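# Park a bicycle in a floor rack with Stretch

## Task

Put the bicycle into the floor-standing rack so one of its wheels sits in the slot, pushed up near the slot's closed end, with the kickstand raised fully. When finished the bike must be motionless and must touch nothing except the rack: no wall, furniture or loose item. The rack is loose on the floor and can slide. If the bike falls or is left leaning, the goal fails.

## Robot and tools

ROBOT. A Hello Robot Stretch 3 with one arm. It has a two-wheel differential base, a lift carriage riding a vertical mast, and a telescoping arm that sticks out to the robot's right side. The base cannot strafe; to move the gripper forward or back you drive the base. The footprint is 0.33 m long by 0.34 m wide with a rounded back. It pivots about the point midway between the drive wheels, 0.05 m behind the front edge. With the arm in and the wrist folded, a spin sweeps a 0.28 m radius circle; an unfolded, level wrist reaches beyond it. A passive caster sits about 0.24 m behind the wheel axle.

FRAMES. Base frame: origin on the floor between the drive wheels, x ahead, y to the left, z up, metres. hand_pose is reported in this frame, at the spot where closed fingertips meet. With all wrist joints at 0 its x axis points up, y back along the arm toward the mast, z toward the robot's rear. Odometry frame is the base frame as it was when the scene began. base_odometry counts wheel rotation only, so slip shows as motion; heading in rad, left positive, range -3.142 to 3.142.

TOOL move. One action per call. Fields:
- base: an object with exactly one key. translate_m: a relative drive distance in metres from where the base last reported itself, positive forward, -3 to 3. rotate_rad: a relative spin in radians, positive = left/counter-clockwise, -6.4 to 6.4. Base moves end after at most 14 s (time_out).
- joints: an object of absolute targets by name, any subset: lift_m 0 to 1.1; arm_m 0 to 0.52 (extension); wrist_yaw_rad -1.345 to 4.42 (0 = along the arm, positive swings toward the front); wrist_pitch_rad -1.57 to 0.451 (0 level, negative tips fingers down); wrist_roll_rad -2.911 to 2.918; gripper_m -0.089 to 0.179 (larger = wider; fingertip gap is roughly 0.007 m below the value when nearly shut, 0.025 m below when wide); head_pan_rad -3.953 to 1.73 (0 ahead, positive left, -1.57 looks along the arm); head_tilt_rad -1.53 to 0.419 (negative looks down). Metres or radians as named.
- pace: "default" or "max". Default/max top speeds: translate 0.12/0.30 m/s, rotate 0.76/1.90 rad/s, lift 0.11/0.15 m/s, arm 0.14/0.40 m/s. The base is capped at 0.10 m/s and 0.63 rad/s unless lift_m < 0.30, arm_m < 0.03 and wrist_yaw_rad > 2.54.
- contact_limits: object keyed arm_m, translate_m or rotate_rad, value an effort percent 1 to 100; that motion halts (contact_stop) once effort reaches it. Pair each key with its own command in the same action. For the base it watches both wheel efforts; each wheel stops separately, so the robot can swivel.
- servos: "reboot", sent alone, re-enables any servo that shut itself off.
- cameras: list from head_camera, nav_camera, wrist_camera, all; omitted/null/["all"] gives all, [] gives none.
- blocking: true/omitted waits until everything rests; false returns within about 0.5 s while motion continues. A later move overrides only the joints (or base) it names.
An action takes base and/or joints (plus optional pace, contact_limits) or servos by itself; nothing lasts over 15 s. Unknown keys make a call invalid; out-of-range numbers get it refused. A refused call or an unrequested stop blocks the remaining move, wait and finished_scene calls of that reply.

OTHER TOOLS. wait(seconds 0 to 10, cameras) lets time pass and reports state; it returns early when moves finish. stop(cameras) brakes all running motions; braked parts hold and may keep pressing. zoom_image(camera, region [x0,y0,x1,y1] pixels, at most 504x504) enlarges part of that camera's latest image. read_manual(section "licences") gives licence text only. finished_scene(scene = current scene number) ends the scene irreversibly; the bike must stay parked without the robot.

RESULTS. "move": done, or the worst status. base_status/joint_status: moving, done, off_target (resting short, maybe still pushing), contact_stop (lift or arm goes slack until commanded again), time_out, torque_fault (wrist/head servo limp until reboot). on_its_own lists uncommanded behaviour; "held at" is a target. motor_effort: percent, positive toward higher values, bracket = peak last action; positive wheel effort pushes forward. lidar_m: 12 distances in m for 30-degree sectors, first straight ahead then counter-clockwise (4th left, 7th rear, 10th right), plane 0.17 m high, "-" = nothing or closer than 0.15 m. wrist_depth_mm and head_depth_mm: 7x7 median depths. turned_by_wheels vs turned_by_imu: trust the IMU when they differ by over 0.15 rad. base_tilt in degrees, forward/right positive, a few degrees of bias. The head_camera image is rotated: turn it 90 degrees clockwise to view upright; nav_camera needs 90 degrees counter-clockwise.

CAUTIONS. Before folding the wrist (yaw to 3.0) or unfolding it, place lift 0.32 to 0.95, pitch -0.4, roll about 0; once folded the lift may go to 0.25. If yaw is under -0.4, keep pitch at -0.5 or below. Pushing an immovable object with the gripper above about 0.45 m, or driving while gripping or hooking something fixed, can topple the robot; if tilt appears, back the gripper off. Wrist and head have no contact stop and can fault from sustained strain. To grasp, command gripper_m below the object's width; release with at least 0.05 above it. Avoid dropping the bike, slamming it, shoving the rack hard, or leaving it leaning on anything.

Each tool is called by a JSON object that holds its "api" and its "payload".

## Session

{"api": "move", "payload": {}}

Scene clock: 0.00 s.
base_odometry: x=+0.000 y=+0.000 heading=+0.000
turned_by_wheels: +0.000
turned_by_imu: +0.000
base_tilt: forward=-1.3 right=-0.4
lidar_m: 1.24 2.19 2.07 1.32 0.93 0.88 0.90 1.18 1.66 1.70 2.27 1.25
head_depth_mm: 2139 3124 3684 3669 3797 3162 2176 / 2132 3090 3904 3851 3869 3230 2228 / 2102 3253 - - - 3298 2244 / 2080 3213 - - - 3364 2269 / 2078 3195 3870 3887 3854 3359 2279 / 2057 3105 3258 3228 3266 3083 2312 / 2032 2794 2873 2842 2837 2778 2308
base_status: not commanded
joint_positions: lift_m=+0.523 arm_m=+0.000 wrist_yaw_rad=+2.995 wrist_pitch_rad=-0.456 wrist_roll_rad=+0.000 gripper_m=+0.037 head_pan_rad=+0.000 head_tilt_rad=-0.004
joint_status: not commanded
measured_speeds: all 0
motor_effort: left_wheel=-0.6 right_wheel=+0.3 lift_m=+25.4 arm_m=-2.1 wrist_yaw_rad=+0.6 wrist_pitch_rad=+2.4 wrist_roll_rad=-0.3 gripper_m=+0.1 head_pan_rad=+0.5 head_tilt_rad=+1.8
hand_pose: x=+0.0108 y=+0.0722 z=+0.5269 quat_wxyz=(+0.210, +0.698, +0.109, +0.676) (m; base frame)
wrist_depth_mm: - 138 - - - - - / - 149 - - - - - / - 160 - - - - - / - 177 - - - - - / 884 201 249 946 988 - - / 786 781 124 790 791 866 837 / 669 679 270 686 124 724 733
pictures: head_camera (sideways), nav_camera (sideways), wrist_camera
camera_calibration:
head_camera: T_world_to_cam=[[-0.0104049, 0.0463718, -0.99887, 1.32719], [-0.0237424, 0.998631, 0.046608, -0.0579537], [0.999664, 0.0242005, -0.00928972, -0.0325703], [0, 0, 0, 1]] pos_world=[0.0449927, -0.00288141, 1.32808]
nav_camera: T_world_to_cam=[[0.00885271, 0.00412358, 0.999952, -1.25869], [0.0548989, -0.998485, 0.0036315, 0.0475056], [0.998453, 0.0548641, -0.00906568, -0.0381661], [0, 0, 0, 1]] pos_world=[0.0466419, 0.054718, 1.25812]
wrist_camera: T_world_to_cam=[[0.991399, -0.124964, 0.038885, -0.0250516], [-0.0372752, -0.554425, -0.831398, 0.525745], [0.125454, 0.822798, -0.554315, 0.393235], [0, 0, 0, 1]] pos_world=[-0.00489954, -0.035197, 0.656054]

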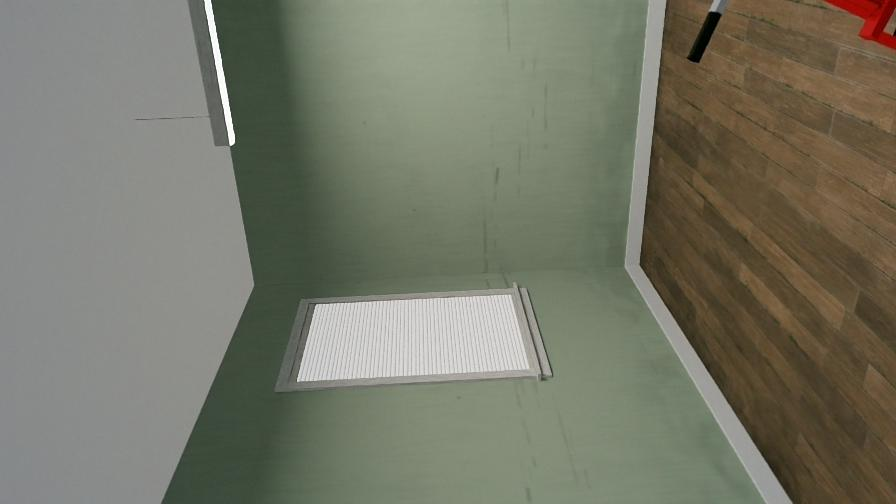

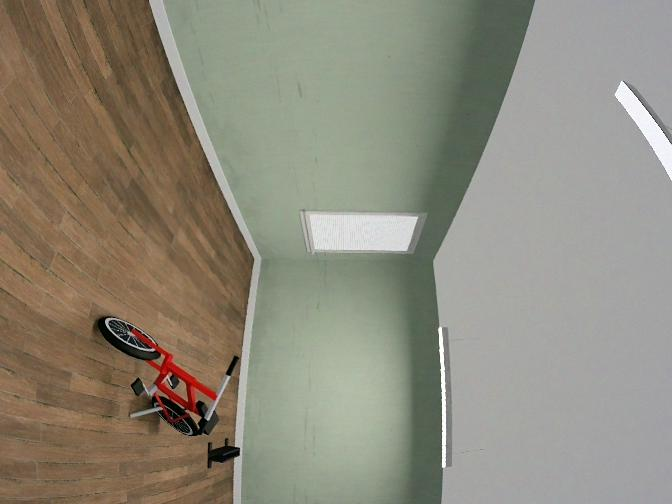

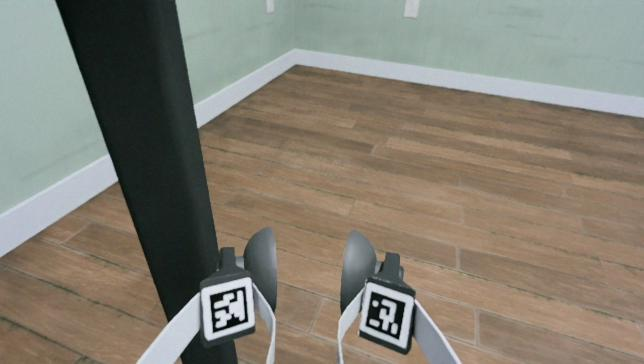

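{"api": "move", "payload": {"joints": {"head_pan_rad": -0.6, "head_tilt_rad": -0.5}, "cameras": ["head_camera", "nav_camera"]}}

{"api": "move", "payload": {"joints": {"head_pan_rad": -1.2, "head_tilt_rad": -0.4}, "cameras": ["head_camera", "nav_camera"]}}

Scene clock: 4.63 s.
move: done
base_odometry: x=+0.000 y=+0.000 heading=+0.000
turned_by_wheels: +0.000
turned_by_imu: +0.000
base_tilt: forward=-1.3 right=-0.5
lidar_m: 1.24 2.18 2.07 1.32 0.92 0.88 0.90 1.18 1.66 1.70 2.26 1.25
head_depth_mm: 3377 3578 3567 2554 1973 1560 1307 / 3474 3802 3814 2577 1959 1572 1313 / 3464 3731 3867 2608 1965 1579 1324 / 3415 3654 3859 2609 1970 1596 1327 / 3308 3549 3808 2084 1948 1598 1332 / 3314 3622 3767 1913 1942 1609 1338 / 3203 3555 3812 2699 1828 1582 1346
base_status: not commanded
joint_positions: lift_m=+0.523 arm_m=+0.000 wrist_yaw_rad=+2.995 wrist_pitch_rad=-0.456 wrist_roll_rad=+0.000 gripper_m=+0.037 head_pan_rad=-0.592 head_tilt_rad=-0.493
joint_status: all done
measured_speeds: all 0
motor_effort: left_wheel=-0.4(0.6) right_wheel=+0.3(0.3) lift_m=+24.5(25.4) arm_m=-5.1(5.8) wrist_yaw_rad=+0.5(1.5) wrist_pitch_rad=+2.6(2.7) wrist_roll_rad=-0.3(0.3) gripper_m=+0.7(0.9) head_pan_rad=-2.8(5.5) head_tilt_rad=-2.9(3.4)
hand_pose: x=+0.0108 y=+0.0722 z=+0.5269 quat_wxyz=(+0.210, +0.698, +0.109, +0.676) (m; base frame)
wrist_depth_mm: - 138 - - - - - / - 150 - - - - - / - 161 - - - - - / - 178 - - - - - / 881 201 248 967 970 998 999 / 794 784 125 778 780 856 878 / 698 668 267 691 124 721 737
pictures: head_camera (sideways), nav_camera (sideways)
camera_calibration:
head_camera: T_world_to_cam=[[-0.371463, 0.305488, -0.876751, 1.16979], [0.557776, 0.828342, 0.0523016, -0.0688813], [0.742228, -0.469602, -0.478092, 0.57917], [0, 0, 0, 1]] pos_world=[0.0430792, -0.0283208, 1.30612]
nav_camera: T_world_to_cam=[[0.398911, -0.263096, 0.878436, -1.10226], [-0.515268, -0.856731, -0.0226034, 0.0851324], [0.75853, -0.443614, -0.477325, 0.572761], [0, 0, 0, 1]] pos_world=[0.0491155, 0.0370192, 1.24359]

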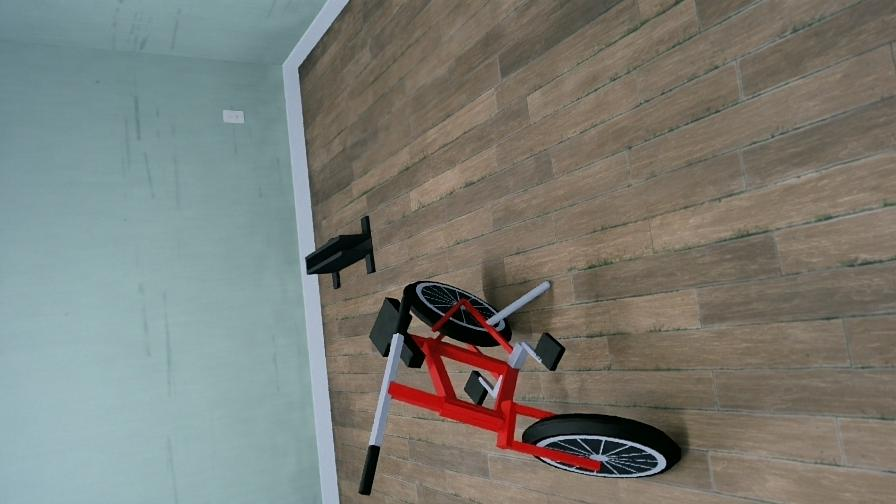

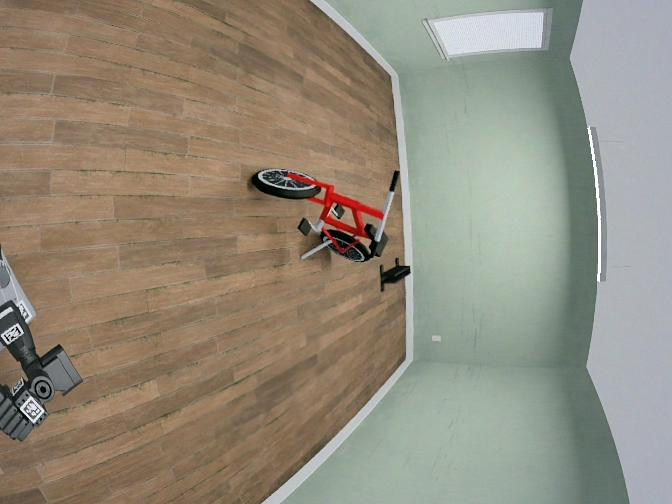

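Scene clock: 5.53 s.
move: done
base_odometry: x=+0.000 y=+0.000 heading=+0.000
turned_by_wheels: +0.000
turned_by_imu: +0.000
base_tilt: forward=-1.3 right=-0.5
lidar_m: 1.24 2.18 2.07 1.32 0.93 0.88 0.90 1.18 1.66 1.70 2.26 1.25
head_depth_mm: 1637 1740 1848 1990 2077 1698 1379 / 1777 1894 2020 2197 2188 1695 1389 / 1926 2079 2229 2419 2194 1709 1415 / 2116 2264 2499 2668 2223 1720 1406 / 2347 2571 2775 2951 2251 1734 1412 / 2616 2940 3222 3188 2260 1751 1427 / 2984 3341 3830 3223 2300 1757 1432
base_status: not commanded
joint_positions: lift_m=+0.523 arm_m=+0.000 wrist_yaw_rad=+2.995 wrist_pitch_rad=-0.456 wrist_roll_rad=+0.000 gripper_m=+0.037 head_pan_rad=-1.192 head_tilt_rad=-0.409
joint_status: all done
measured_speeds: all 0
motor_effort: left_wheel=+0.3(0.8) right_wheel=+0.1(0.5) lift_m=+23.8(25.2) arm_m=-6.8(6.8) wrist_yaw_rad=-0.5(1.5) wrist_pitch_rad=+2.4(2.8) wrist_roll_rad=+0.1(0.3) gripper_m=-0.1(0.8) head_pan_rad=-3.5(6.5) head_tilt_rad=+4.3(6.1)
hand_pose: x=+0.0108 y=+0.0722 z=+0.5269 quat_wxyz=(+0.210, +0.698, +0.109, +0.676) (m; base frame)
wrist_depth_mm: - 138 - - - - - / - 150 - - - - - / - 161 - - - - - / - 178 - - - - - / 890 203 248 963 - - - / 789 760 124 780 784 835 853 / 679 658 266 706 124 720 720
pictures: head_camera (sideways), nav_camera (sideways)
camera_calibration:
head_camera: T_world_to_cam=[[-0.106072, 0.391545, -0.914025, 1.2168], [0.926434, 0.37282, 0.0521948, -0.0709968], [0.361203, -0.841248, -0.402287, 0.482853], [0, 0, 0, 1]] pos_world=[0.0204339, -0.0437642, 1.31014]
nav_camera: T_world_to_cam=[[0.152611, -0.371927, 0.915631, -1.14928], [-0.908376, -0.417754, -0.0182885, 0.0819152], [0.38931, -0.828946, -0.401604, 0.476481], [0, 0, 0, 1]] pos_world=[0.0643044, 0.00174787, 1.24517]

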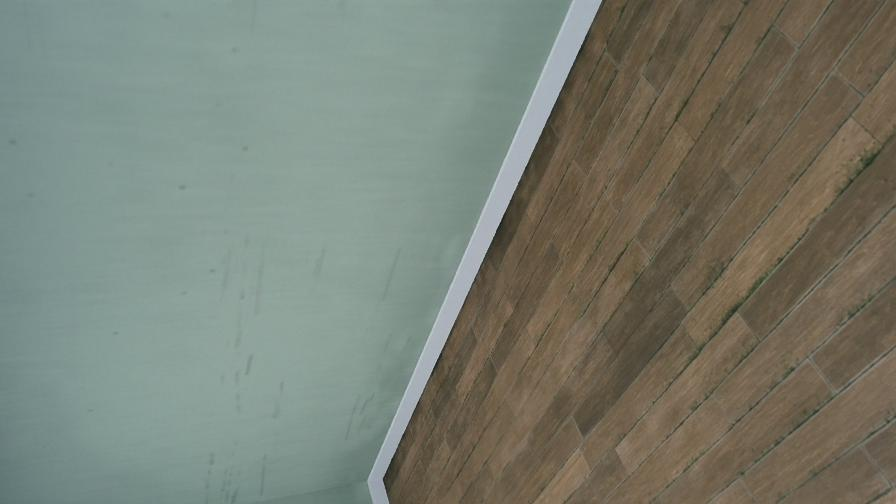

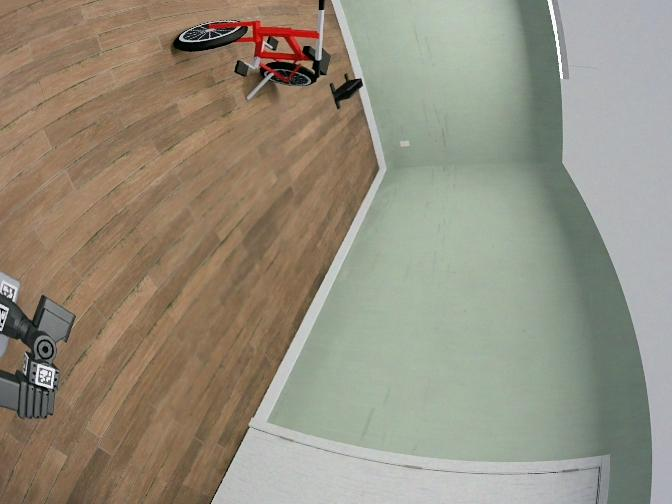

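{"api": "move", "payload": {"joints": {"head_pan_rad": -0.6, "head_tilt_rad": -0.4}, "cameras": ["head_camera"]}}

{"api": "zoom_image", "payload": {"camera": "head_camera", "region": [330, 180, 500, 320]}}

Scene clock: 27.87 s.
move: done
base_odometry: x=+0.000 y=+0.000 heading=+0.000
turned_by_wheels: +0.000
turned_by_imu: +0.000
base_tilt: forward=-1.3 right=-0.4
lidar_m: 1.24 2.18 2.07 1.32 0.93 0.88 0.90 1.18 1.66 1.70 2.26 1.25
head_depth_mm: 3274 3459 3641 2999 2171 1705 1391 / 3517 3783 - 3036 2188 1707 1396 / 3506 3766 - 3058 2190 1710 1402 / 3467 3656 3921 3121 2210 1726 1412 / 3330 3625 3825 2301 2113 1734 1409 / 3316 3570 3813 3017 1952 1748 1419 / 3196 3505 3721 3062 2193 1605 1427
base_status: not commanded
joint_positions: lift_m=+0.523 arm_m=+0.000 wrist_yaw_rad=+2.995 wrist_pitch_rad=-0.456 wrist_roll_rad=+0.000 gripper_m=+0.037 head_pan_rad=-0.608 head_tilt_rad=-0.409
joint_status: all done
measured_speeds: all 0
motor_effort: left_wheel=-0.3(0.6) right_wheel=+0.2(0.3) lift_m=+22.6(23.7) arm_m=-9.9(10.6) wrist_yaw_rad=+0.8(1.7) wrist_pitch_rad=+2.4(2.7) wrist_roll_rad=-0.2(0.5) gripper_m=+0.3(0.8) head_pan_rad=+4.8(7.3) head_tilt_rad=+4.1(5.2)
hand_pose: x=+0.0108 y=+0.0722 z=+0.5269 quat_wxyz=(+0.210, +0.698, +0.109, +0.676) (m; base frame)
wrist_depth_mm: - 139 - - - - - / - 149 - - - - - / - 161 - - - - - / - 178 - - - - - / 875 202 249 939 988 - - / 766 758 125 784 785 844 874 / 680 674 268 680 124 732 751
pictures: head_camera (sideways)
camera_calibration:
head_camera: T_world_to_cam=[[-0.304102, 0.268293, -0.914079, 1.21808], [0.567854, 0.821473, 0.0521943, -0.0688089], [0.764895, -0.503191, -0.402163, 0.48023], [0, 0, 0, 1]] pos_world=[0.042169, -0.0286303, 1.31014]

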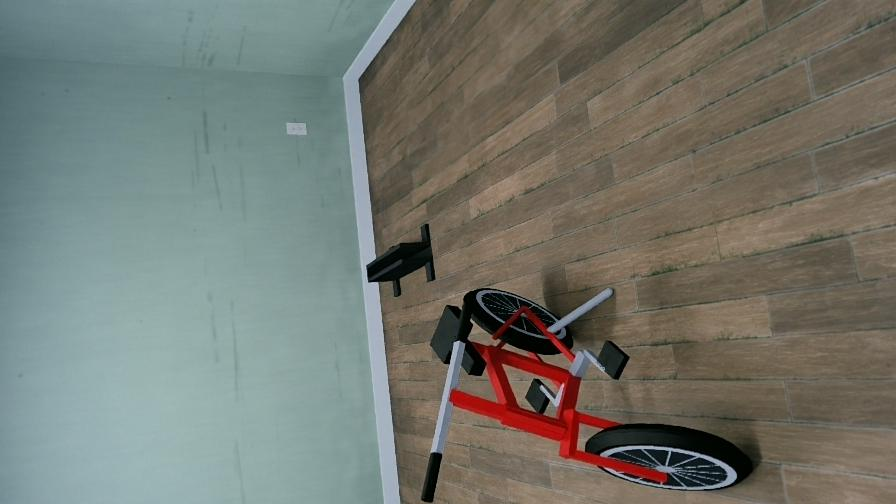

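Scaled by 2.965 from the camera's 896x504 image, which has a finer 1280x720 frame.

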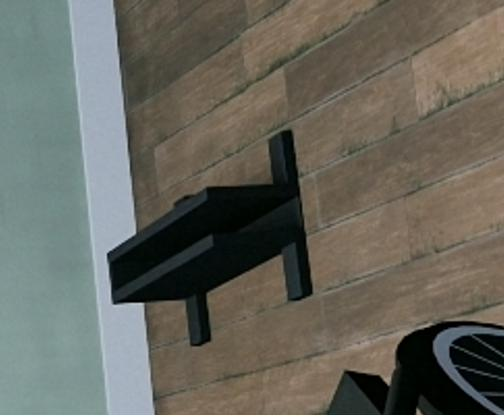

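{"api": "move", "payload": {"base": {"rotate_rad": -0.75}, "pace": "max", "cameras": []}}

{"api": "move", "payload": {"base": {"translate_m": 1.45}, "joints": {"head_pan_rad": 0.15, "head_tilt_rad": -0.4}, "pace": "max", "cameras": ["head_camera", "nav_camera"]}}

{"api": "zoom_image", "payload": {"camera": "head_camera", "region": [250, 100, 650, 504]}}

Scene clock: 36.87 s.
move: done
base_odometry: x=+0.000 y=+0.000 heading=-0.750
turned_by_wheels: -0.750
turned_by_imu: -0.736
base_tilt: forward=-1.4 right=-0.5
lidar_m: 1.80 1.24 2.41 2.07 1.80 1.02 0.88 0.88 1.01 1.66 1.66 1.92
head_depth_mm: 1507 1602 1701 1820 1941 1686 1382 / 1589 1710 1838 1980 2093 1704 1398 / 1691 1832 1965 2126 2198 1714 1400 / 1820 1953 2138 2343 2214 1710 1403 / 1962 2107 2328 2540 2241 1738 1422 / 2091 2304 2520 2785 2254 1751 1416 / 2311 2520 2796 3036 2287 1758 1432
base_status: done
joint_positions: lift_m=+0.523 arm_m=+0.000 wrist_yaw_rad=+2.995 wrist_pitch_rad=-0.456 wrist_roll_rad=+0.000 gripper_m=+0.037 head_pan_rad=-0.608 head_tilt_rad=-0.408
joint_status: not commanded
measured_speeds: all 0
motor_effort: left_wheel=+3.9(9.5) right_wheel=-4.7(8.2) lift_m=+21.2(22.6) arm_m=-14.2(15.8) wrist_yaw_rad=+0.1(1.7) wrist_pitch_rad=+2.6(2.8) wrist_roll_rad=-0.3(0.3) gripper_m=-0.3(0.8) head_pan_rad=+4.0(4.6) head_tilt_rad=+4.4(4.6)
hand_pose: x=+0.0108 y=+0.0722 z=+0.5269 quat_wxyz=(+0.210, +0.698, +0.109, +0.676) (m; base frame)
wrist_depth_mm: - 138 - - - - - / - 150 - - - - - / - 161 - - - - - / - 177 - - - - - / 887 202 250 958 997 - - / 806 767 125 789 786 840 858 / 672 672 268 685 124 708 733
pictures: none
No camera images: "cameras" was empty.

Scene clock: 51.87 s.
move: time_out
base_odometry: x=+1.026 y=-0.955 heading=-0.750
turned_by_wheels: +0.000
turned_by_imu: +0.008
base_tilt: forward=-1.3 right=-0.4
lidar_m: 2.52 0.63 0.52 0.48 0.64 2.57 2.22 2.22 1.51 1.31 1.31 1.51
head_depth_mm: 2290 2486 2675 2798 2171 1690 1390 / 2262 2425 2641 2800 2199 1707 1389 / 2209 2425 2571 2755 2189 1703 1401 / 2215 2367 2554 2759 2212 1718 1405 / 2176 2311 2495 2697 2210 1753 1416 / 2145 2280 2465 2646 2228 1739 1424 / 2108 2261 2404 2605 2296 1754 1429
base_status: translate_m time_out (by the wheels' count: +1.4016 of +1.4500)
joint_positions: lift_m=+0.523 arm_m=+0.000 wrist_yaw_rad=+2.995 wrist_pitch_rad=-0.456 wrist_roll_rad=+0.000 gripper_m=+0.037 head_pan_rad=+0.142 head_tilt_rad=-0.408
joint_status: all done
measured_speeds: all 0
motor_effort: left_wheel=+0.4(9.5) right_wheel=-0.4(3.9) lift_m=+18.5(21.6) arm_m=-8.9(15.5) wrist_yaw_rad=-0.1(2.3) wrist_pitch_rad=+2.6(2.9) wrist_roll_rad=+0.1(0.5) gripper_m=+0.4(1.5) head_pan_rad=+4.0(8.2) head_tilt_rad=+3.4(4.9)
hand_pose: x=+0.0108 y=+0.0722 z=+0.5269 quat_wxyz=(+0.210, +0.698, +0.109, +0.676) (m; base frame)
wrist_depth_mm: - 138 - - - - - / - 150 - - 568 492 - / - 161 745 - - - - / - 178 777 - 855 677 - / 941 202 248 771 942 729 962 / 782 799 125 804 721 843 858 / 662 673 268 695 124 719 747
pictures: head_camera (sideways), nav_camera (sideways)
camera_calibration:
head_camera: T_world_to_cam=[[-0.405038, -0.0109596, -0.914234, 1.2189], [-0.144545, 0.988121, 0.052193, -0.0644615], [0.902802, 0.153288, -0.40181, 0.478929], [0, 0, 0, 1]] pos_world=[0.0520034, 0.00364035, 1.31016]
nav_camera: T_world_to_cam=[[0.396912, 0.060807, 0.91584, -1.15105], [0.192447, -0.981137, -0.0182615, 0.075165], [0.897455, 0.183499, -0.401128, 0.472762], [0, 0, 0, 1]] pos_world=[0.018117, 0.0569875, 1.24519]

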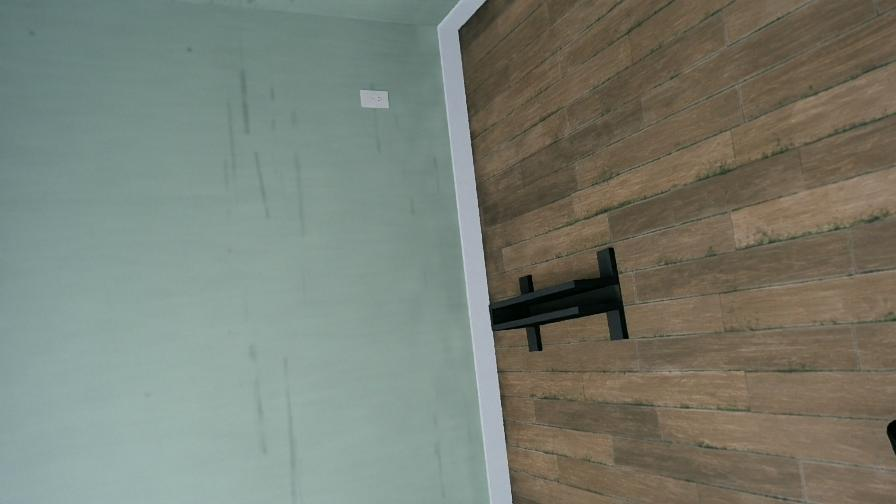

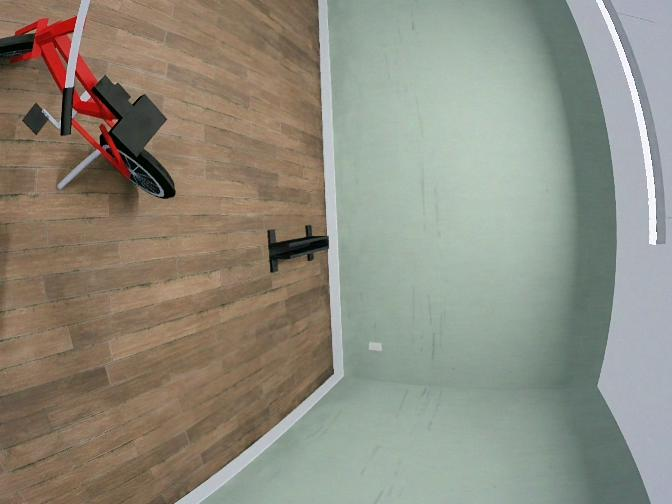

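Scaled by 1.248 from the camera's 896x504 image, which has a finer 1280x720 frame.

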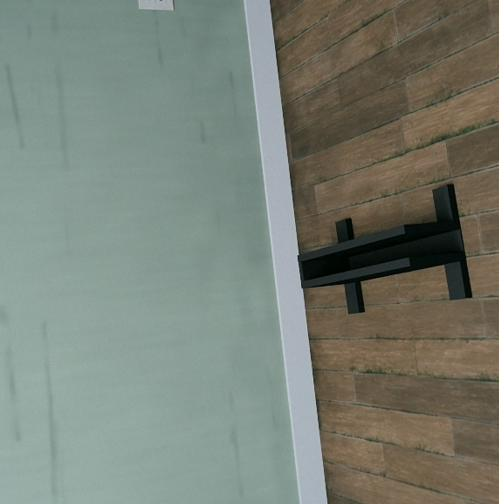

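{"api": "move", "payload": {"base": {"rotate_rad": 3.12}, "joints": {"head_pan_rad": -1.2, "head_tilt_rad": -0.75}, "pace": "max", "cameras": ["head_camera", "nav_camera"]}}

{"api": "move", "payload": {"joints": {"head_pan_rad": -1.7, "head_tilt_rad": -0.75}, "cameras": ["head_camera", "nav_camera"]}}

Scene clock: 72.83 s.
move: done
base_odometry: x=+1.026 y=-0.955 heading=+2.370
turned_by_wheels: +3.120
turned_by_imu: +3.063
base_tilt: forward=-1.3 right=-0.5
lidar_m: 2.21 2.22 1.53 1.31 1.30 1.48 2.44 0.64 0.52 0.48 0.63 2.64
head_depth_mm: 2161 2443 2268 1811 1502 1017 1127 / 2148 2409 2270 1782 1545 1283 1148 / 2161 2441 2274 1863 1555 1288 1174 / 2154 2408 2318 1850 1563 1290 1180 / 2179 2455 2337 1878 1567 1350 1182 / 2158 2456 2341 1867 1575 1350 1186 / 2189 2499 2383 1902 1586 1359 1187
base_status: done
joint_positions: lift_m=+0.523 arm_m=+0.000 wrist_yaw_rad=+2.995 wrist_pitch_rad=-0.456 wrist_roll_rad=+0.000 gripper_m=+0.037 head_pan_rad=-1.192 head_tilt_rad=-0.740
joint_status: all done
measured_speeds: all 0
motor_effort: left_wheel=-4.2(9.4) right_wheel=+4.4(7.7) lift_m=+19.6(19.8) arm_m=-14.5(15.7) wrist_yaw_rad=+0.3(1.6) wrist_pitch_rad=+2.3(3.0) wrist_roll_rad=+0.0(0.5) gripper_m=+0.6(1.2) head_pan_rad=-3.0(6.5) head_tilt_rad=-4.1(6.0)
hand_pose: x=+0.0108 y=+0.0722 z=+0.5269 quat_wxyz=(+0.210, +0.698, +0.109, +0.676) (m; base frame)
wrist_depth_mm: 139 137 - - - - - / - 150 - - - - - / - 162 - - - - - / - 179 - - - - - / 922 204 249 - - - - / 781 762 124 782 771 850 865 / 680 673 268 677 124 723 734
pictures: head_camera (sideways), nav_camera (sideways)
camera_calibration:
head_camera: T_world_to_cam=[[-0.207939, 0.647685, -0.732984, 0.981368], [0.932881, 0.356629, 0.0504807, -0.0687822], [0.294099, -0.67329, -0.67837, 0.842458], [0, 0, 0, 1]] pos_world=[0.0204639, -0.0438696, 1.2943]
nav_camera: T_world_to_cam=[[0.254696, -0.628615, 0.734828, -0.914162], [-0.911726, -0.409373, -0.034191, 0.102627], [0.322312, -0.661254, -0.677391, 0.835699], [0, 0, 0, 1]] pos_world=[0.0570463, 0.0199661, 1.24136]

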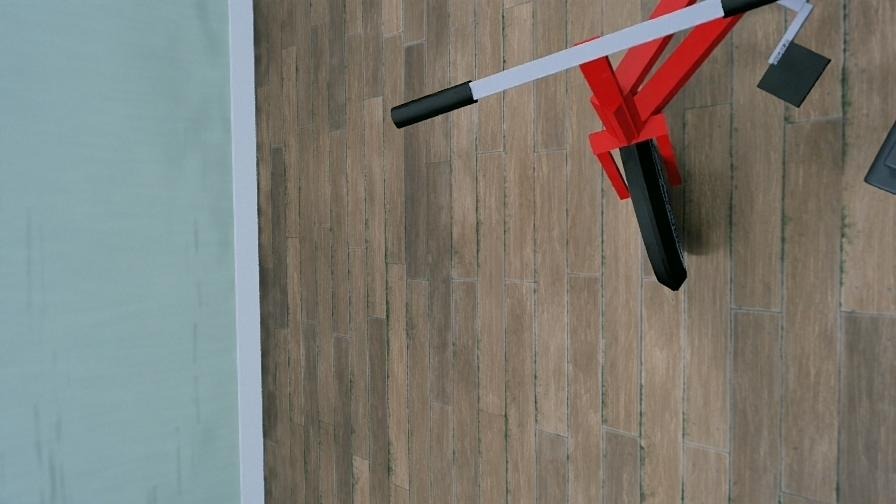

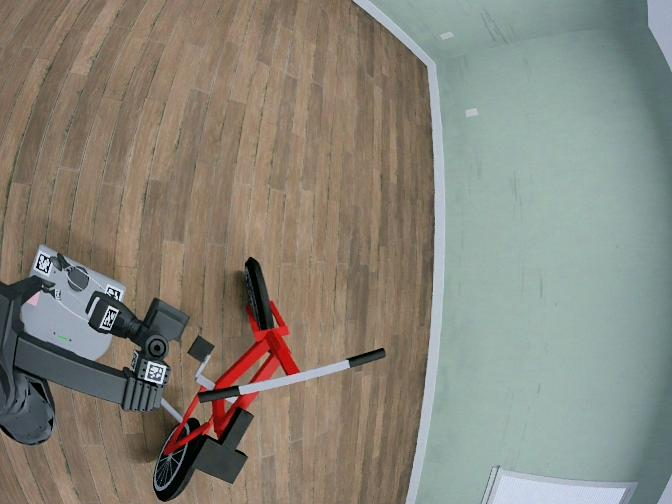

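Scene clock: 73.70 s.
move: done
base_odometry: x=+1.026 y=-0.955 heading=+2.370
turned_by_wheels: +0.000
turned_by_imu: +0.000
base_tilt: forward=-1.3 right=-0.5
lidar_m: 2.22 2.21 1.53 1.31 1.31 1.47 2.45 0.64 0.52 0.48 0.63 2.65
head_depth_mm: 2852 2968 2250 1824 1548 1006 1165 / 2700 2909 2289 1845 1549 1255 1150 / 2564 2780 2296 1848 1561 1114 1170 / 2417 2725 2316 1858 1554 1287 1160 / 2326 2580 2337 1878 1534 1296 1188 / 2203 2492 2349 1834 1581 1275 1183 / 2136 2350 2391 1899 1583 1362 1192
base_status: not commanded
joint_positions: lift_m=+0.523 arm_m=+0.000 wrist_yaw_rad=+2.995 wrist_pitch_rad=-0.456 wrist_roll_rad=+0.000 gripper_m=+0.037 head_pan_rad=-1.692 head_tilt_rad=-0.740
joint_status: all done
measured_speeds: all 0
motor_effort: left_wheel=-3.8(4.6) right_wheel=+4.4(4.6) lift_m=+19.6(19.6) arm_m=-13.5(15.7) wrist_yaw_rad=-0.8(1.4) wrist_pitch_rad=+2.7(2.7) wrist_roll_rad=-0.3(0.3) gripper_m=+0.0(0.8) head_pan_rad=-3.5(5.9) head_tilt_rad=-4.4(5.7)
hand_pose: x=+0.0108 y=+0.0722 z=+0.5269 quat_wxyz=(+0.210, +0.698, +0.109, +0.676) (m; base frame)
wrist_depth_mm: 138 138 - - - - - / - 150 - - - - - / - 160 - - - - - / - 178 - - - - - / 938 201 250 972 983 986 - / 806 767 125 797 765 857 864 / 687 656 268 678 124 698 724
pictures: head_camera (sideways), nav_camera (sideways)
camera_calibration:
head_camera: T_world_to_cam=[[0.127873, 0.668123, -0.73298, 0.979314], [0.98969, -0.134038, 0.0504806, -0.0691286], [-0.0645197, -0.731878, -0.678375, 0.844651], [0, 0, 0, 1]] pos_world=[-0.00231577, -0.0453876, 1.2943]
nav_camera: T_world_to_cam=[[-0.0776955, -0.673792, 0.734825, -0.91213], [-0.996398, 0.077607, -0.0341913, 0.103144], [-0.0339897, -0.734834, -0.677395, 0.837878], [0, 0, 0, 1]] pos_world=[0.0603836, -0.00688966, 1.24136]

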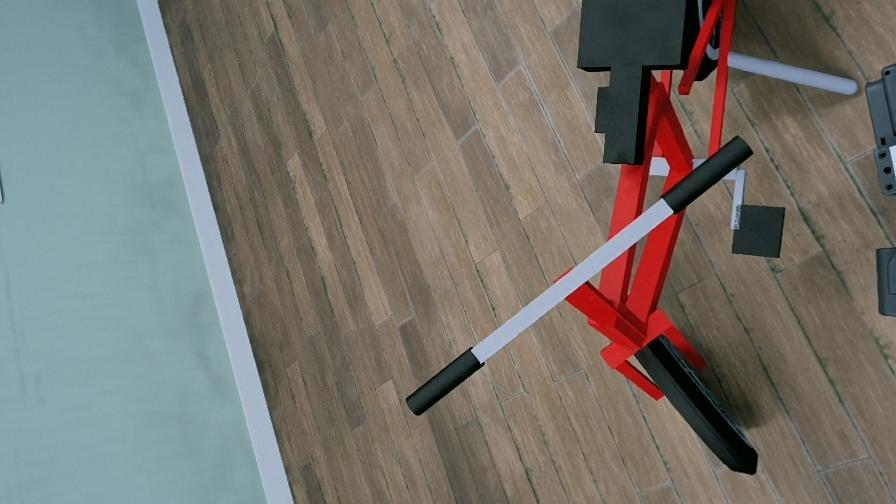

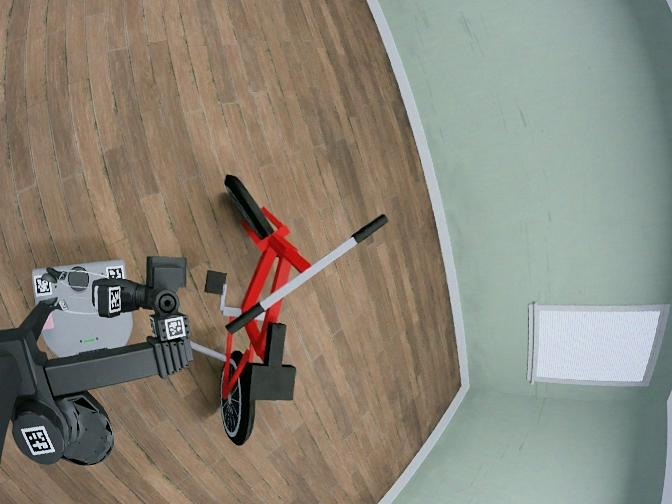

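{"api": "move", "payload": {"base": {"translate_m": -0.17}, "joints": {"lift_m": 0.8, "wrist_pitch_rad": -0.4, "gripper_m": -0.03, "head_pan_rad": -1.57}, "cameras": []}}

{"api": "move", "payload": {"joints": {"wrist_yaw_rad": 0.0}, "cameras": ["head_camera", "nav_camera", "wrist_camera"]}}

Scene clock: 93.27 s.
move: done
base_odometry: x=+1.148 y=-1.074 heading=+2.370
turned_by_wheels: +0.000
turned_by_imu: -0.001
base_tilt: forward=-1.3 right=-0.5
lidar_m: 2.39 2.38 1.50 1.26 1.25 1.41 2.34 0.62 0.50 0.47 0.50 2.81
head_depth_mm: 2670 2867 2263 1843 1536 1379 - / 2544 2772 2291 1844 1551 816 - / 2435 2727 2291 1850 1562 913 293 / 2378 2631 2344 1854 1565 898 295 / 2282 2555 2353 1866 1576 916 307 / 2204 2498 2351 1891 1016 1307 1183 / 2139 2397 2364 1851 1579 1284 1188
base_status: done
joint_positions: lift_m=+0.800 arm_m=+0.000 wrist_yaw_rad=+2.995 wrist_pitch_rad=-0.420 wrist_roll_rad=+0.000 gripper_m=-0.030 head_pan_rad=-1.578 head_tilt_rad=-0.740
joint_status: all done
measured_speeds: all 0
motor_effort: left_wheel=-3.4(8.9) right_wheel=-0.2(4.4) lift_m=+34.0(38.2) arm_m=-11.9(13.9) wrist_yaw_rad=+1.2(1.5) wrist_pitch_rad=+3.7(5.6) wrist_roll_rad=-0.1(0.4) gripper_m=-9.3(83.0) head_pan_rad=+3.7(7.0) head_tilt_rad=-4.1(5.0)
hand_pose: x=+0.0114 y=+0.0768 z=+0.8122 quat_wxyz=(+0.198, +0.700, +0.097, +0.679) (m; base frame)
wrist_depth_mm: 131 136 - - - - - / - 147 - - - - - / - 157 - - - - - / - 173 - - - - - / - 195 - - - - - / - 226 212 130 - - - / 988 - 122 126 - - -
pictures: none
No camera images: "cameras" was empty.

Scene clock: 95.77 s.
move: done
base_odometry: x=+1.148 y=-1.074 heading=+2.370
turned_by_wheels: +0.000
turned_by_imu: +0.000
base_tilt: forward=-1.3 right=-0.4
lidar_m: 2.38 2.37 1.50 1.26 1.25 1.42 2.34 0.62 0.50 0.47 0.51 2.81
head_depth_mm: 2651 2862 2262 1828 1538 1394 - / 2587 2810 2271 1819 1554 818 - / 2460 2715 2284 1858 1554 368 - / 2380 2699 2322 1855 1560 412 1152 / 2279 2566 2346 1875 1568 1098 1165 / 2194 2461 2335 1889 1012 1297 1187 / 2120 2371 2353 1851 1581 1280 1194
base_status: not commanded
joint_positions: lift_m=+0.800 arm_m=+0.000 wrist_yaw_rad=+0.002 wrist_pitch_rad=-0.420 wrist_roll_rad=+0.000 gripper_m=-0.030 head_pan_rad=-1.578 head_tilt_rad=-0.740
joint_status: all done
measured_speeds: all 0
motor_effort: left_wheel=-2.8(3.5) right_wheel=-0.2(0.6) lift_m=+33.8(34.5) arm_m=-10.8(12.4) wrist_yaw_rad=-0.8(4.1) wrist_pitch_rad=+3.8(4.0) wrist_roll_rad=+0.0(0.4) gripper_m=-10.3(10.4) head_pan_rad=+4.3(4.7) head_tilt_rad=-4.3(4.9)
hand_pose: x=-0.0210 y=-0.3691 z=+0.8122 quat_wxyz=(+0.692, +0.148, -0.691, -0.147) (m; base frame)
wrist_depth_mm: - - - - - - - / - - - - - - - / - - - - - - - / - - - - - - - / - - - - - - - / - - 127 130 - - - / - - 123 126 432 - -
pictures: head_camera (sideways), nav_camera (sideways), wrist_camera
camera_calibration:
head_camera: T_world_to_cam=[[0.0513545, 0.678309, -0.73298, 0.979781], [0.998503, -0.021047, 0.0504806, -0.0691824], [0.0188144, -0.734475, -0.678375, 0.844142], [0, 0, 0, 1]] pos_world=[0.00288063, -0.0460488, 1.2943]
nav_camera: T_world_to_cam=[[-0.000857405, -0.678257, 0.734825, -0.912598], [-0.998775, -0.0357803, -0.0341913, 0.103159], [0.0494827, -0.733953, -0.677395, 0.837369], [0, 0, 0, 1]] pos_world=[0.0608147, -0.000695197, 1.24136]
wrist_camera: T_world_to_cam=[[-0.998981, -0.0216328, 0.039598, -0.0640953], [-0.0450608, 0.523937, -0.850564, 0.930549], [-0.00234681, -0.851482, -0.524378, 0.273501], [0, 0, 0, 1]] pos_world=[-0.0214569, -0.256055, 0.937448]

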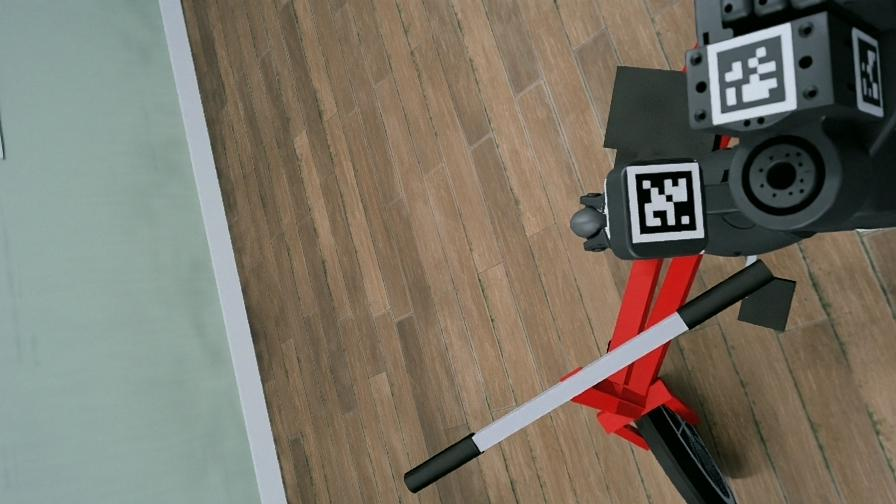

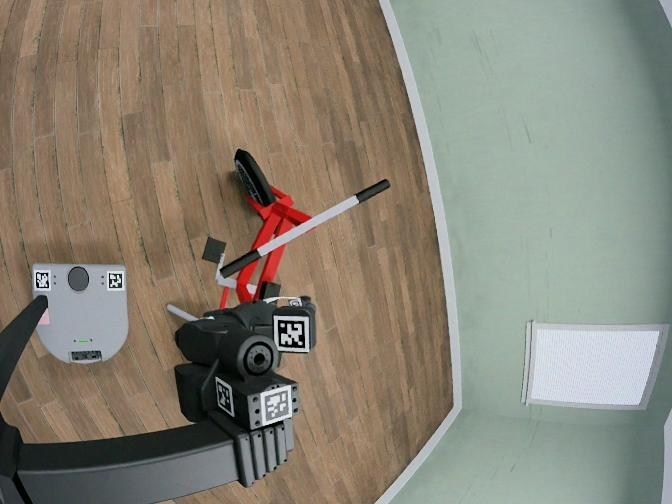

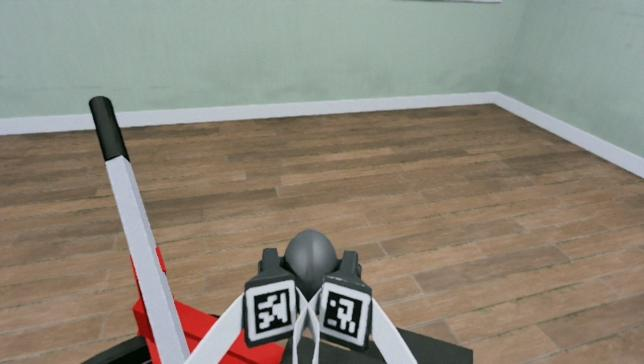

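{"api": "move", "payload": {"joints": {"wrist_pitch_rad": 0.0}, "cameras": []}}

{"api": "move", "payload": {"joints": {"lift_m": 0.487}, "cameras": ["head_camera", "wrist_camera"]}}

Scene clock: 102.03 s.
move: done
base_odometry: x=+1.148 y=-1.074 heading=+2.370
turned_by_wheels: +0.000
turned_by_imu: +0.000
base_tilt: forward=-1.3 right=-0.5
lidar_m: 2.38 2.38 1.50 1.26 1.25 1.41 2.34 0.62 0.50 0.47 0.51 2.80
head_depth_mm: 2637 2825 2271 1824 1537 1380 - / 2533 2814 2275 1833 1543 816 - / 2443 2726 2309 1848 1519 352 - / 2348 2686 2313 1867 1522 387 1161 / 2280 2564 2348 1890 1563 1094 1160 / 2228 2461 2356 1896 1014 1297 1183 / 2124 2368 2345 1847 1581 1282 1195
base_status: not commanded
joint_positions: lift_m=+0.800 arm_m=+0.000 wrist_yaw_rad=+0.002 wrist_pitch_rad=-0.025 wrist_roll_rad=+0.000 gripper_m=-0.030 head_pan_rad=-1.578 head_tilt_rad=-0.740
joint_status: all done
measured_speeds: all 0
motor_effort: left_wheel=-2.4(3.3) right_wheel=-0.3(0.5) lift_m=+32.6(33.6) arm_m=-8.6(10.6) wrist_yaw_rad=-0.6(3.1) wrist_pitch_rad=+4.7(5.5) wrist_roll_rad=-0.3(0.5) gripper_m=-9.3(10.2) head_pan_rad=+3.9(4.9) head_tilt_rad=-4.0(4.8)
hand_pose: x=-0.0210 y=-0.4005 z=+0.9083 quat_wxyz=(+0.707, +0.010, -0.707, -0.008) (m; base frame)
wrist_depth_mm: - - - - - - - / - - - - - - - / - - - - - - - / - - - - - - - / - - - - - - - / - - 127 130 - - - / - - 123 126 - - -
pictures: none
No camera images: "cameras" was empty.

Scene clock: 105.70 s.
move: done
base_odometry: x=+1.148 y=-1.074 heading=+2.370
turned_by_wheels: +0.000
turned_by_imu: +0.000
base_tilt: forward=-1.3 right=-0.4
lidar_m: 2.38 2.38 1.49 1.26 1.25 1.42 2.34 0.62 0.50 0.47 0.51 2.81
head_depth_mm: 2622 2830 2270 1841 1539 1044 1166 / 2552 2782 2279 1854 1546 815 1151 / 2441 2723 2304 1853 1549 929 1092 / 2385 2667 2314 1870 1561 1092 1140 / 2290 2550 2343 1869 1559 1102 1163 / 2212 2474 2372 1888 1015 1293 1186 / 2135 2394 2376 1846 1581 1281 1186
base_status: not commanded
joint_positions: lift_m=+0.487 arm_m=+0.000 wrist_yaw_rad=+0.002 wrist_pitch_rad=-0.023 wrist_roll_rad=+0.000 gripper_m=-0.030 head_pan_rad=-1.578 head_tilt_rad=-0.740
joint_status: all done
measured_speeds: all 0
motor_effort: left_wheel=-2.5(3.5) right_wheel=-0.2(0.5) lift_m=+19.6(29.5) arm_m=-8.0(10.2) wrist_yaw_rad=-2.1(2.7) wrist_pitch_rad=+4.3(4.6) wrist_roll_rad=+0.0(0.4) gripper_m=-9.6(10.3) head_pan_rad=+3.9(4.7) head_tilt_rad=-4.2(4.9)
hand_pose: x=-0.0210 y=-0.4006 z=+0.5957 quat_wxyz=(+0.707, +0.009, -0.707, -0.008) (m; base frame)
wrist_depth_mm: - - - - - - - / - - - - - - - / - - - - - - - / - - - - - - - / - - - - - - - / - 306 307 130 - 270 - / 127 124 122 126 228 227 -
pictures: head_camera (sideways), wrist_camera
camera_calibration:
head_camera: T_world_to_cam=[[0.0513537, 0.678309, -0.73298, 0.979781], [0.998503, -0.0210458, 0.0504806, -0.0691824], [0.0188153, -0.734475, -0.678375, 0.844142], [0, 0, 0, 1]] pos_world=[0.00288069, -0.0460488, 1.2943]
wrist_camera: T_world_to_cam=[[-0.999015, -0.0046984, 0.0441181, -0.0520754], [-0.0443147, 0.154205, -0.987045, 0.696143], [-0.00216572, -0.988028, -0.154262, -0.142013], [0, 0, 0, 1]] pos_world=[-0.0214823, -0.247907, 0.667514]

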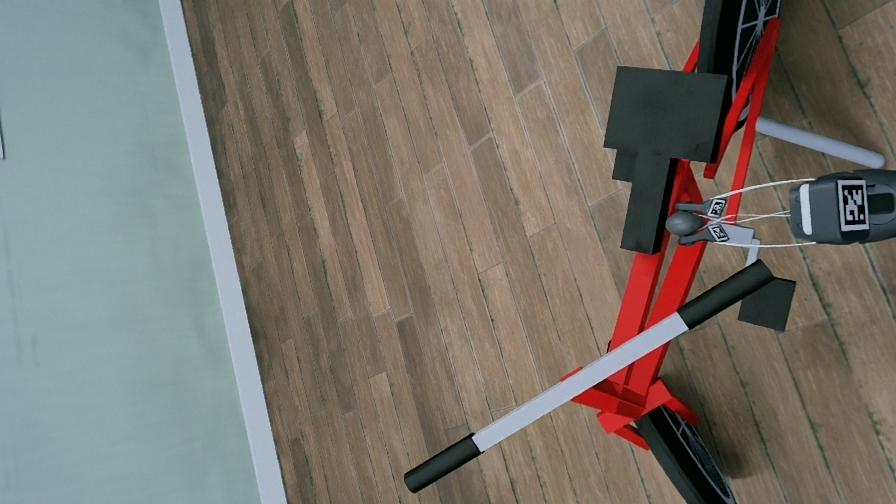

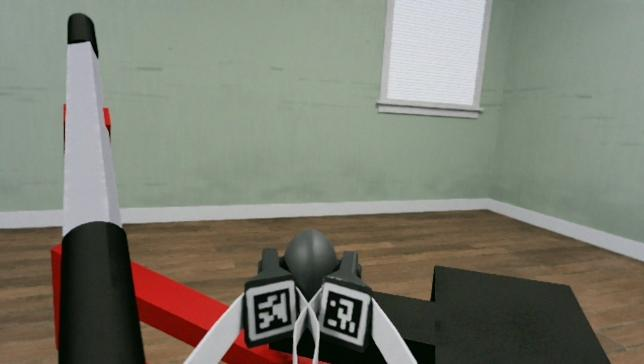

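{"api": "move", "payload": {"base": {"translate_m": 0.15}, "contact_limits": {"translate_m": 40}, "cameras": ["head_camera", "wrist_camera"]}}

Scene clock: 113.43 s.
move: done
base_odometry: x=+1.040 y=-0.969 heading=+2.370
turned_by_wheels: +0.000
turned_by_imu: +0.000
base_tilt: forward=-1.3 right=-0.5
lidar_m: 2.24 2.24 1.54 1.30 1.30 1.47 2.42 0.64 0.51 0.47 0.65 2.66
head_depth_mm: 2635 2800 2264 1836 1538 898 1143 / 2504 2727 2275 1854 1545 1251 1162 / 2427 2692 2296 1850 1545 1110 617 / 2320 2600 2312 1809 1023 1067 1134 / 2252 2524 2338 1875 1566 1298 1175 / 2169 2436 2363 1888 1575 1305 1186 / 2109 2355 2366 1901 1570 1329 1190
base_status: done
joint_positions: lift_m=+0.487 arm_m=+0.000 wrist_yaw_rad=-0.063 wrist_pitch_rad=+0.034 wrist_roll_rad=+0.004 gripper_m=-0.030 head_pan_rad=-1.578 head_tilt_rad=-0.741
joint_status: not commanded
measured_speeds: all 0
on_its_own: wrist_yaw_rad is held at -0.047, not at your +0.000, by its stall guard, which is not easing now; wrist_yaw_rad is at rest, and its effort (+13.2) is outside its rest range (-9 to +9)
motor_effort: left_wheel=-4.5(5.6) right_wheel=+10.5(15.9) lift_m=+24.1(24.2) arm_m=-6.2(7.3) wrist_yaw_rad=+13.2(27.2) wrist_pitch_rad=-6.0(7.7) wrist_roll_rad=-1.6(1.8) gripper_m=-9.6(10.4) head_pan_rad=+3.9(4.6) head_tilt_rad=-4.0(5.1)
contact_limits: translate_m 40 (maximum 100)
hand_pose: x=-0.0376 y=-0.4014 z=+0.6104 quat_wxyz=(+0.706, -0.034, -0.707, -0.010) (m; base frame)
wrist_depth_mm: - - - - - - - / - - - - - - - / - - - - - - - / - - 222 - - - - / - - 161 - - - - / - - 122 129 - - - / - 106 110 127 263 262 261
pictures: head_camera (sideways), wrist_camera
camera_calibration:
head_camera: T_world_to_cam=[[0.0513333, 0.678566, -0.732744, 0.979474], [0.998504, -0.0210306, 0.0504758, -0.0691762], [0.0188411, -0.734239, -0.67863, 0.844474], [0, 0, 0, 1]] pos_world=[0.00288222, -0.0460463, 1.29428]
wrist_camera: T_world_to_cam=[[-0.997267, 0.0621291, 0.0399815, -0.0398646], [-0.0336557, 0.0997225, -0.994446, 0.6931], [-0.0657711, -0.993074, -0.0973589, -0.179711], [0, 0, 0, 1]] pos_world=[-0.0282487, -0.245107, 0.673348]

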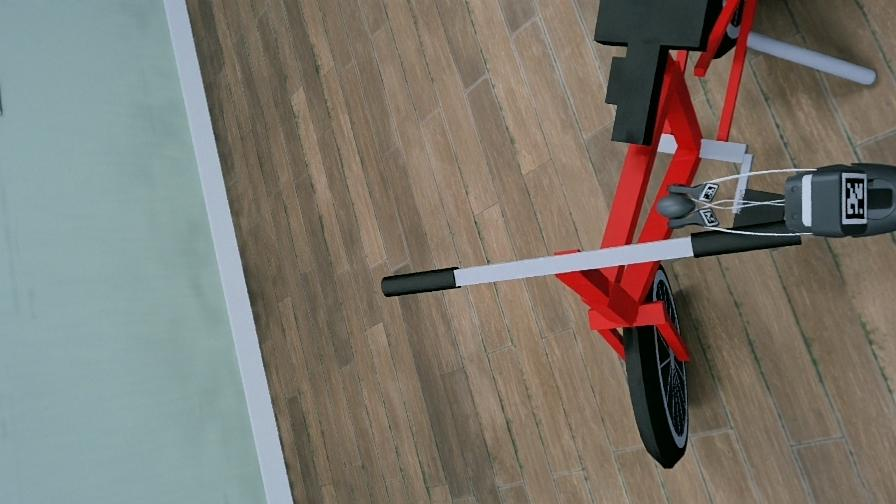

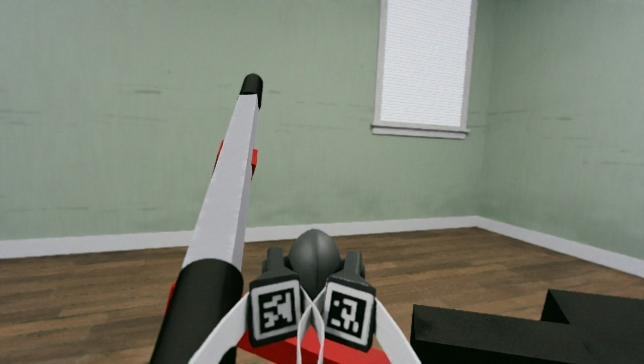

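{"api": "move", "payload": {"base": {"translate_m": 0.05}, "contact_limits": {"translate_m": 40}, "cameras": ["head_camera"]}}

Scene clock: 117.20 s.
move: done
base_odometry: x=+1.004 y=-0.934 heading=+2.369
turned_by_wheels: +0.000
turned_by_imu: -0.028
base_tilt: forward=-1.3 right=-0.5
lidar_m: 2.21 2.19 1.57 1.32 1.32 1.46 2.34 0.66 0.52 0.48 0.65 2.66
head_depth_mm: 2651 2862 2289 1837 1532 1090 1143 / 2557 2757 2287 1831 1550 1127 1167 / 2425 2708 2301 1859 1545 1107 588 / 2308 2682 2329 1770 908 1273 1156 / 2244 2559 2341 1880 1581 1288 1182 / 2172 2424 2354 1888 1572 1282 1187 / 2078 2344 2366 1892 1592 1329 1191
base_status: done
joint_positions: lift_m=+0.487 arm_m=+0.000 wrist_yaw_rad=-0.111 wrist_pitch_rad=+0.042 wrist_roll_rad=+0.007 gripper_m=-0.030 head_pan_rad=-1.578 head_tilt_rad=-0.741
joint_status: not commanded
measured_speeds: all 0
on_its_own: wrist_yaw_rad is held at -0.093, not at your +0.000, by its stall guard, which is not easing now; wrist_yaw_rad is at rest, and its effort (+15.8) is outside its rest range (-9 to +9)
motor_effort: left_wheel=-1.5(4.0) right_wheel=+8.9(16.9) lift_m=+26.3(27.0) arm_m=-4.9(6.2) wrist_yaw_rad=+15.8(27.0) wrist_pitch_rad=-7.7(10.1) wrist_roll_rad=-2.6(2.8) gripper_m=-9.9(10.4) head_pan_rad=+4.3(4.6) head_tilt_rad=-4.0(4.8)
contact_limits: translate_m 40 (maximum 100)
hand_pose: x=-0.0500 y=-0.4004 z=+0.6124 quat_wxyz=(+0.704, -0.054, -0.707, -0.024) (m; base frame)
wrist_depth_mm: - - - - - - - / - - - - - - - / - - - - - - - / - - 261 - - - - / - - 162 - - - - / - - 122 129 - - - / - 106 111 126 273 272 269
pictures: head_camera (sideways)
camera_calibration:
head_camera: T_world_to_cam=[[0.0513325, 0.678567, -0.732743, 0.979472], [0.998504, -0.0210295, 0.0504758, -0.0691761], [0.018842, -0.734237, -0.678631, 0.844476], [0, 0, 0, 1]] pos_world=[0.00288227, -0.0460462, 1.29428]

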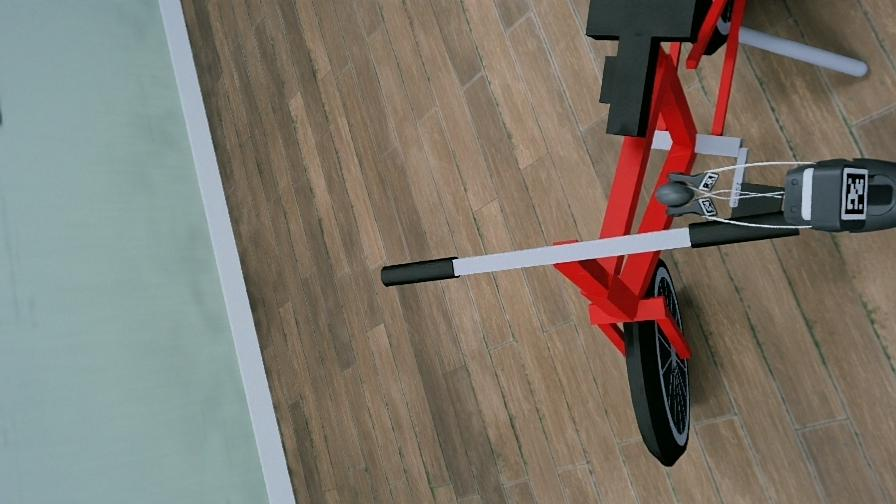

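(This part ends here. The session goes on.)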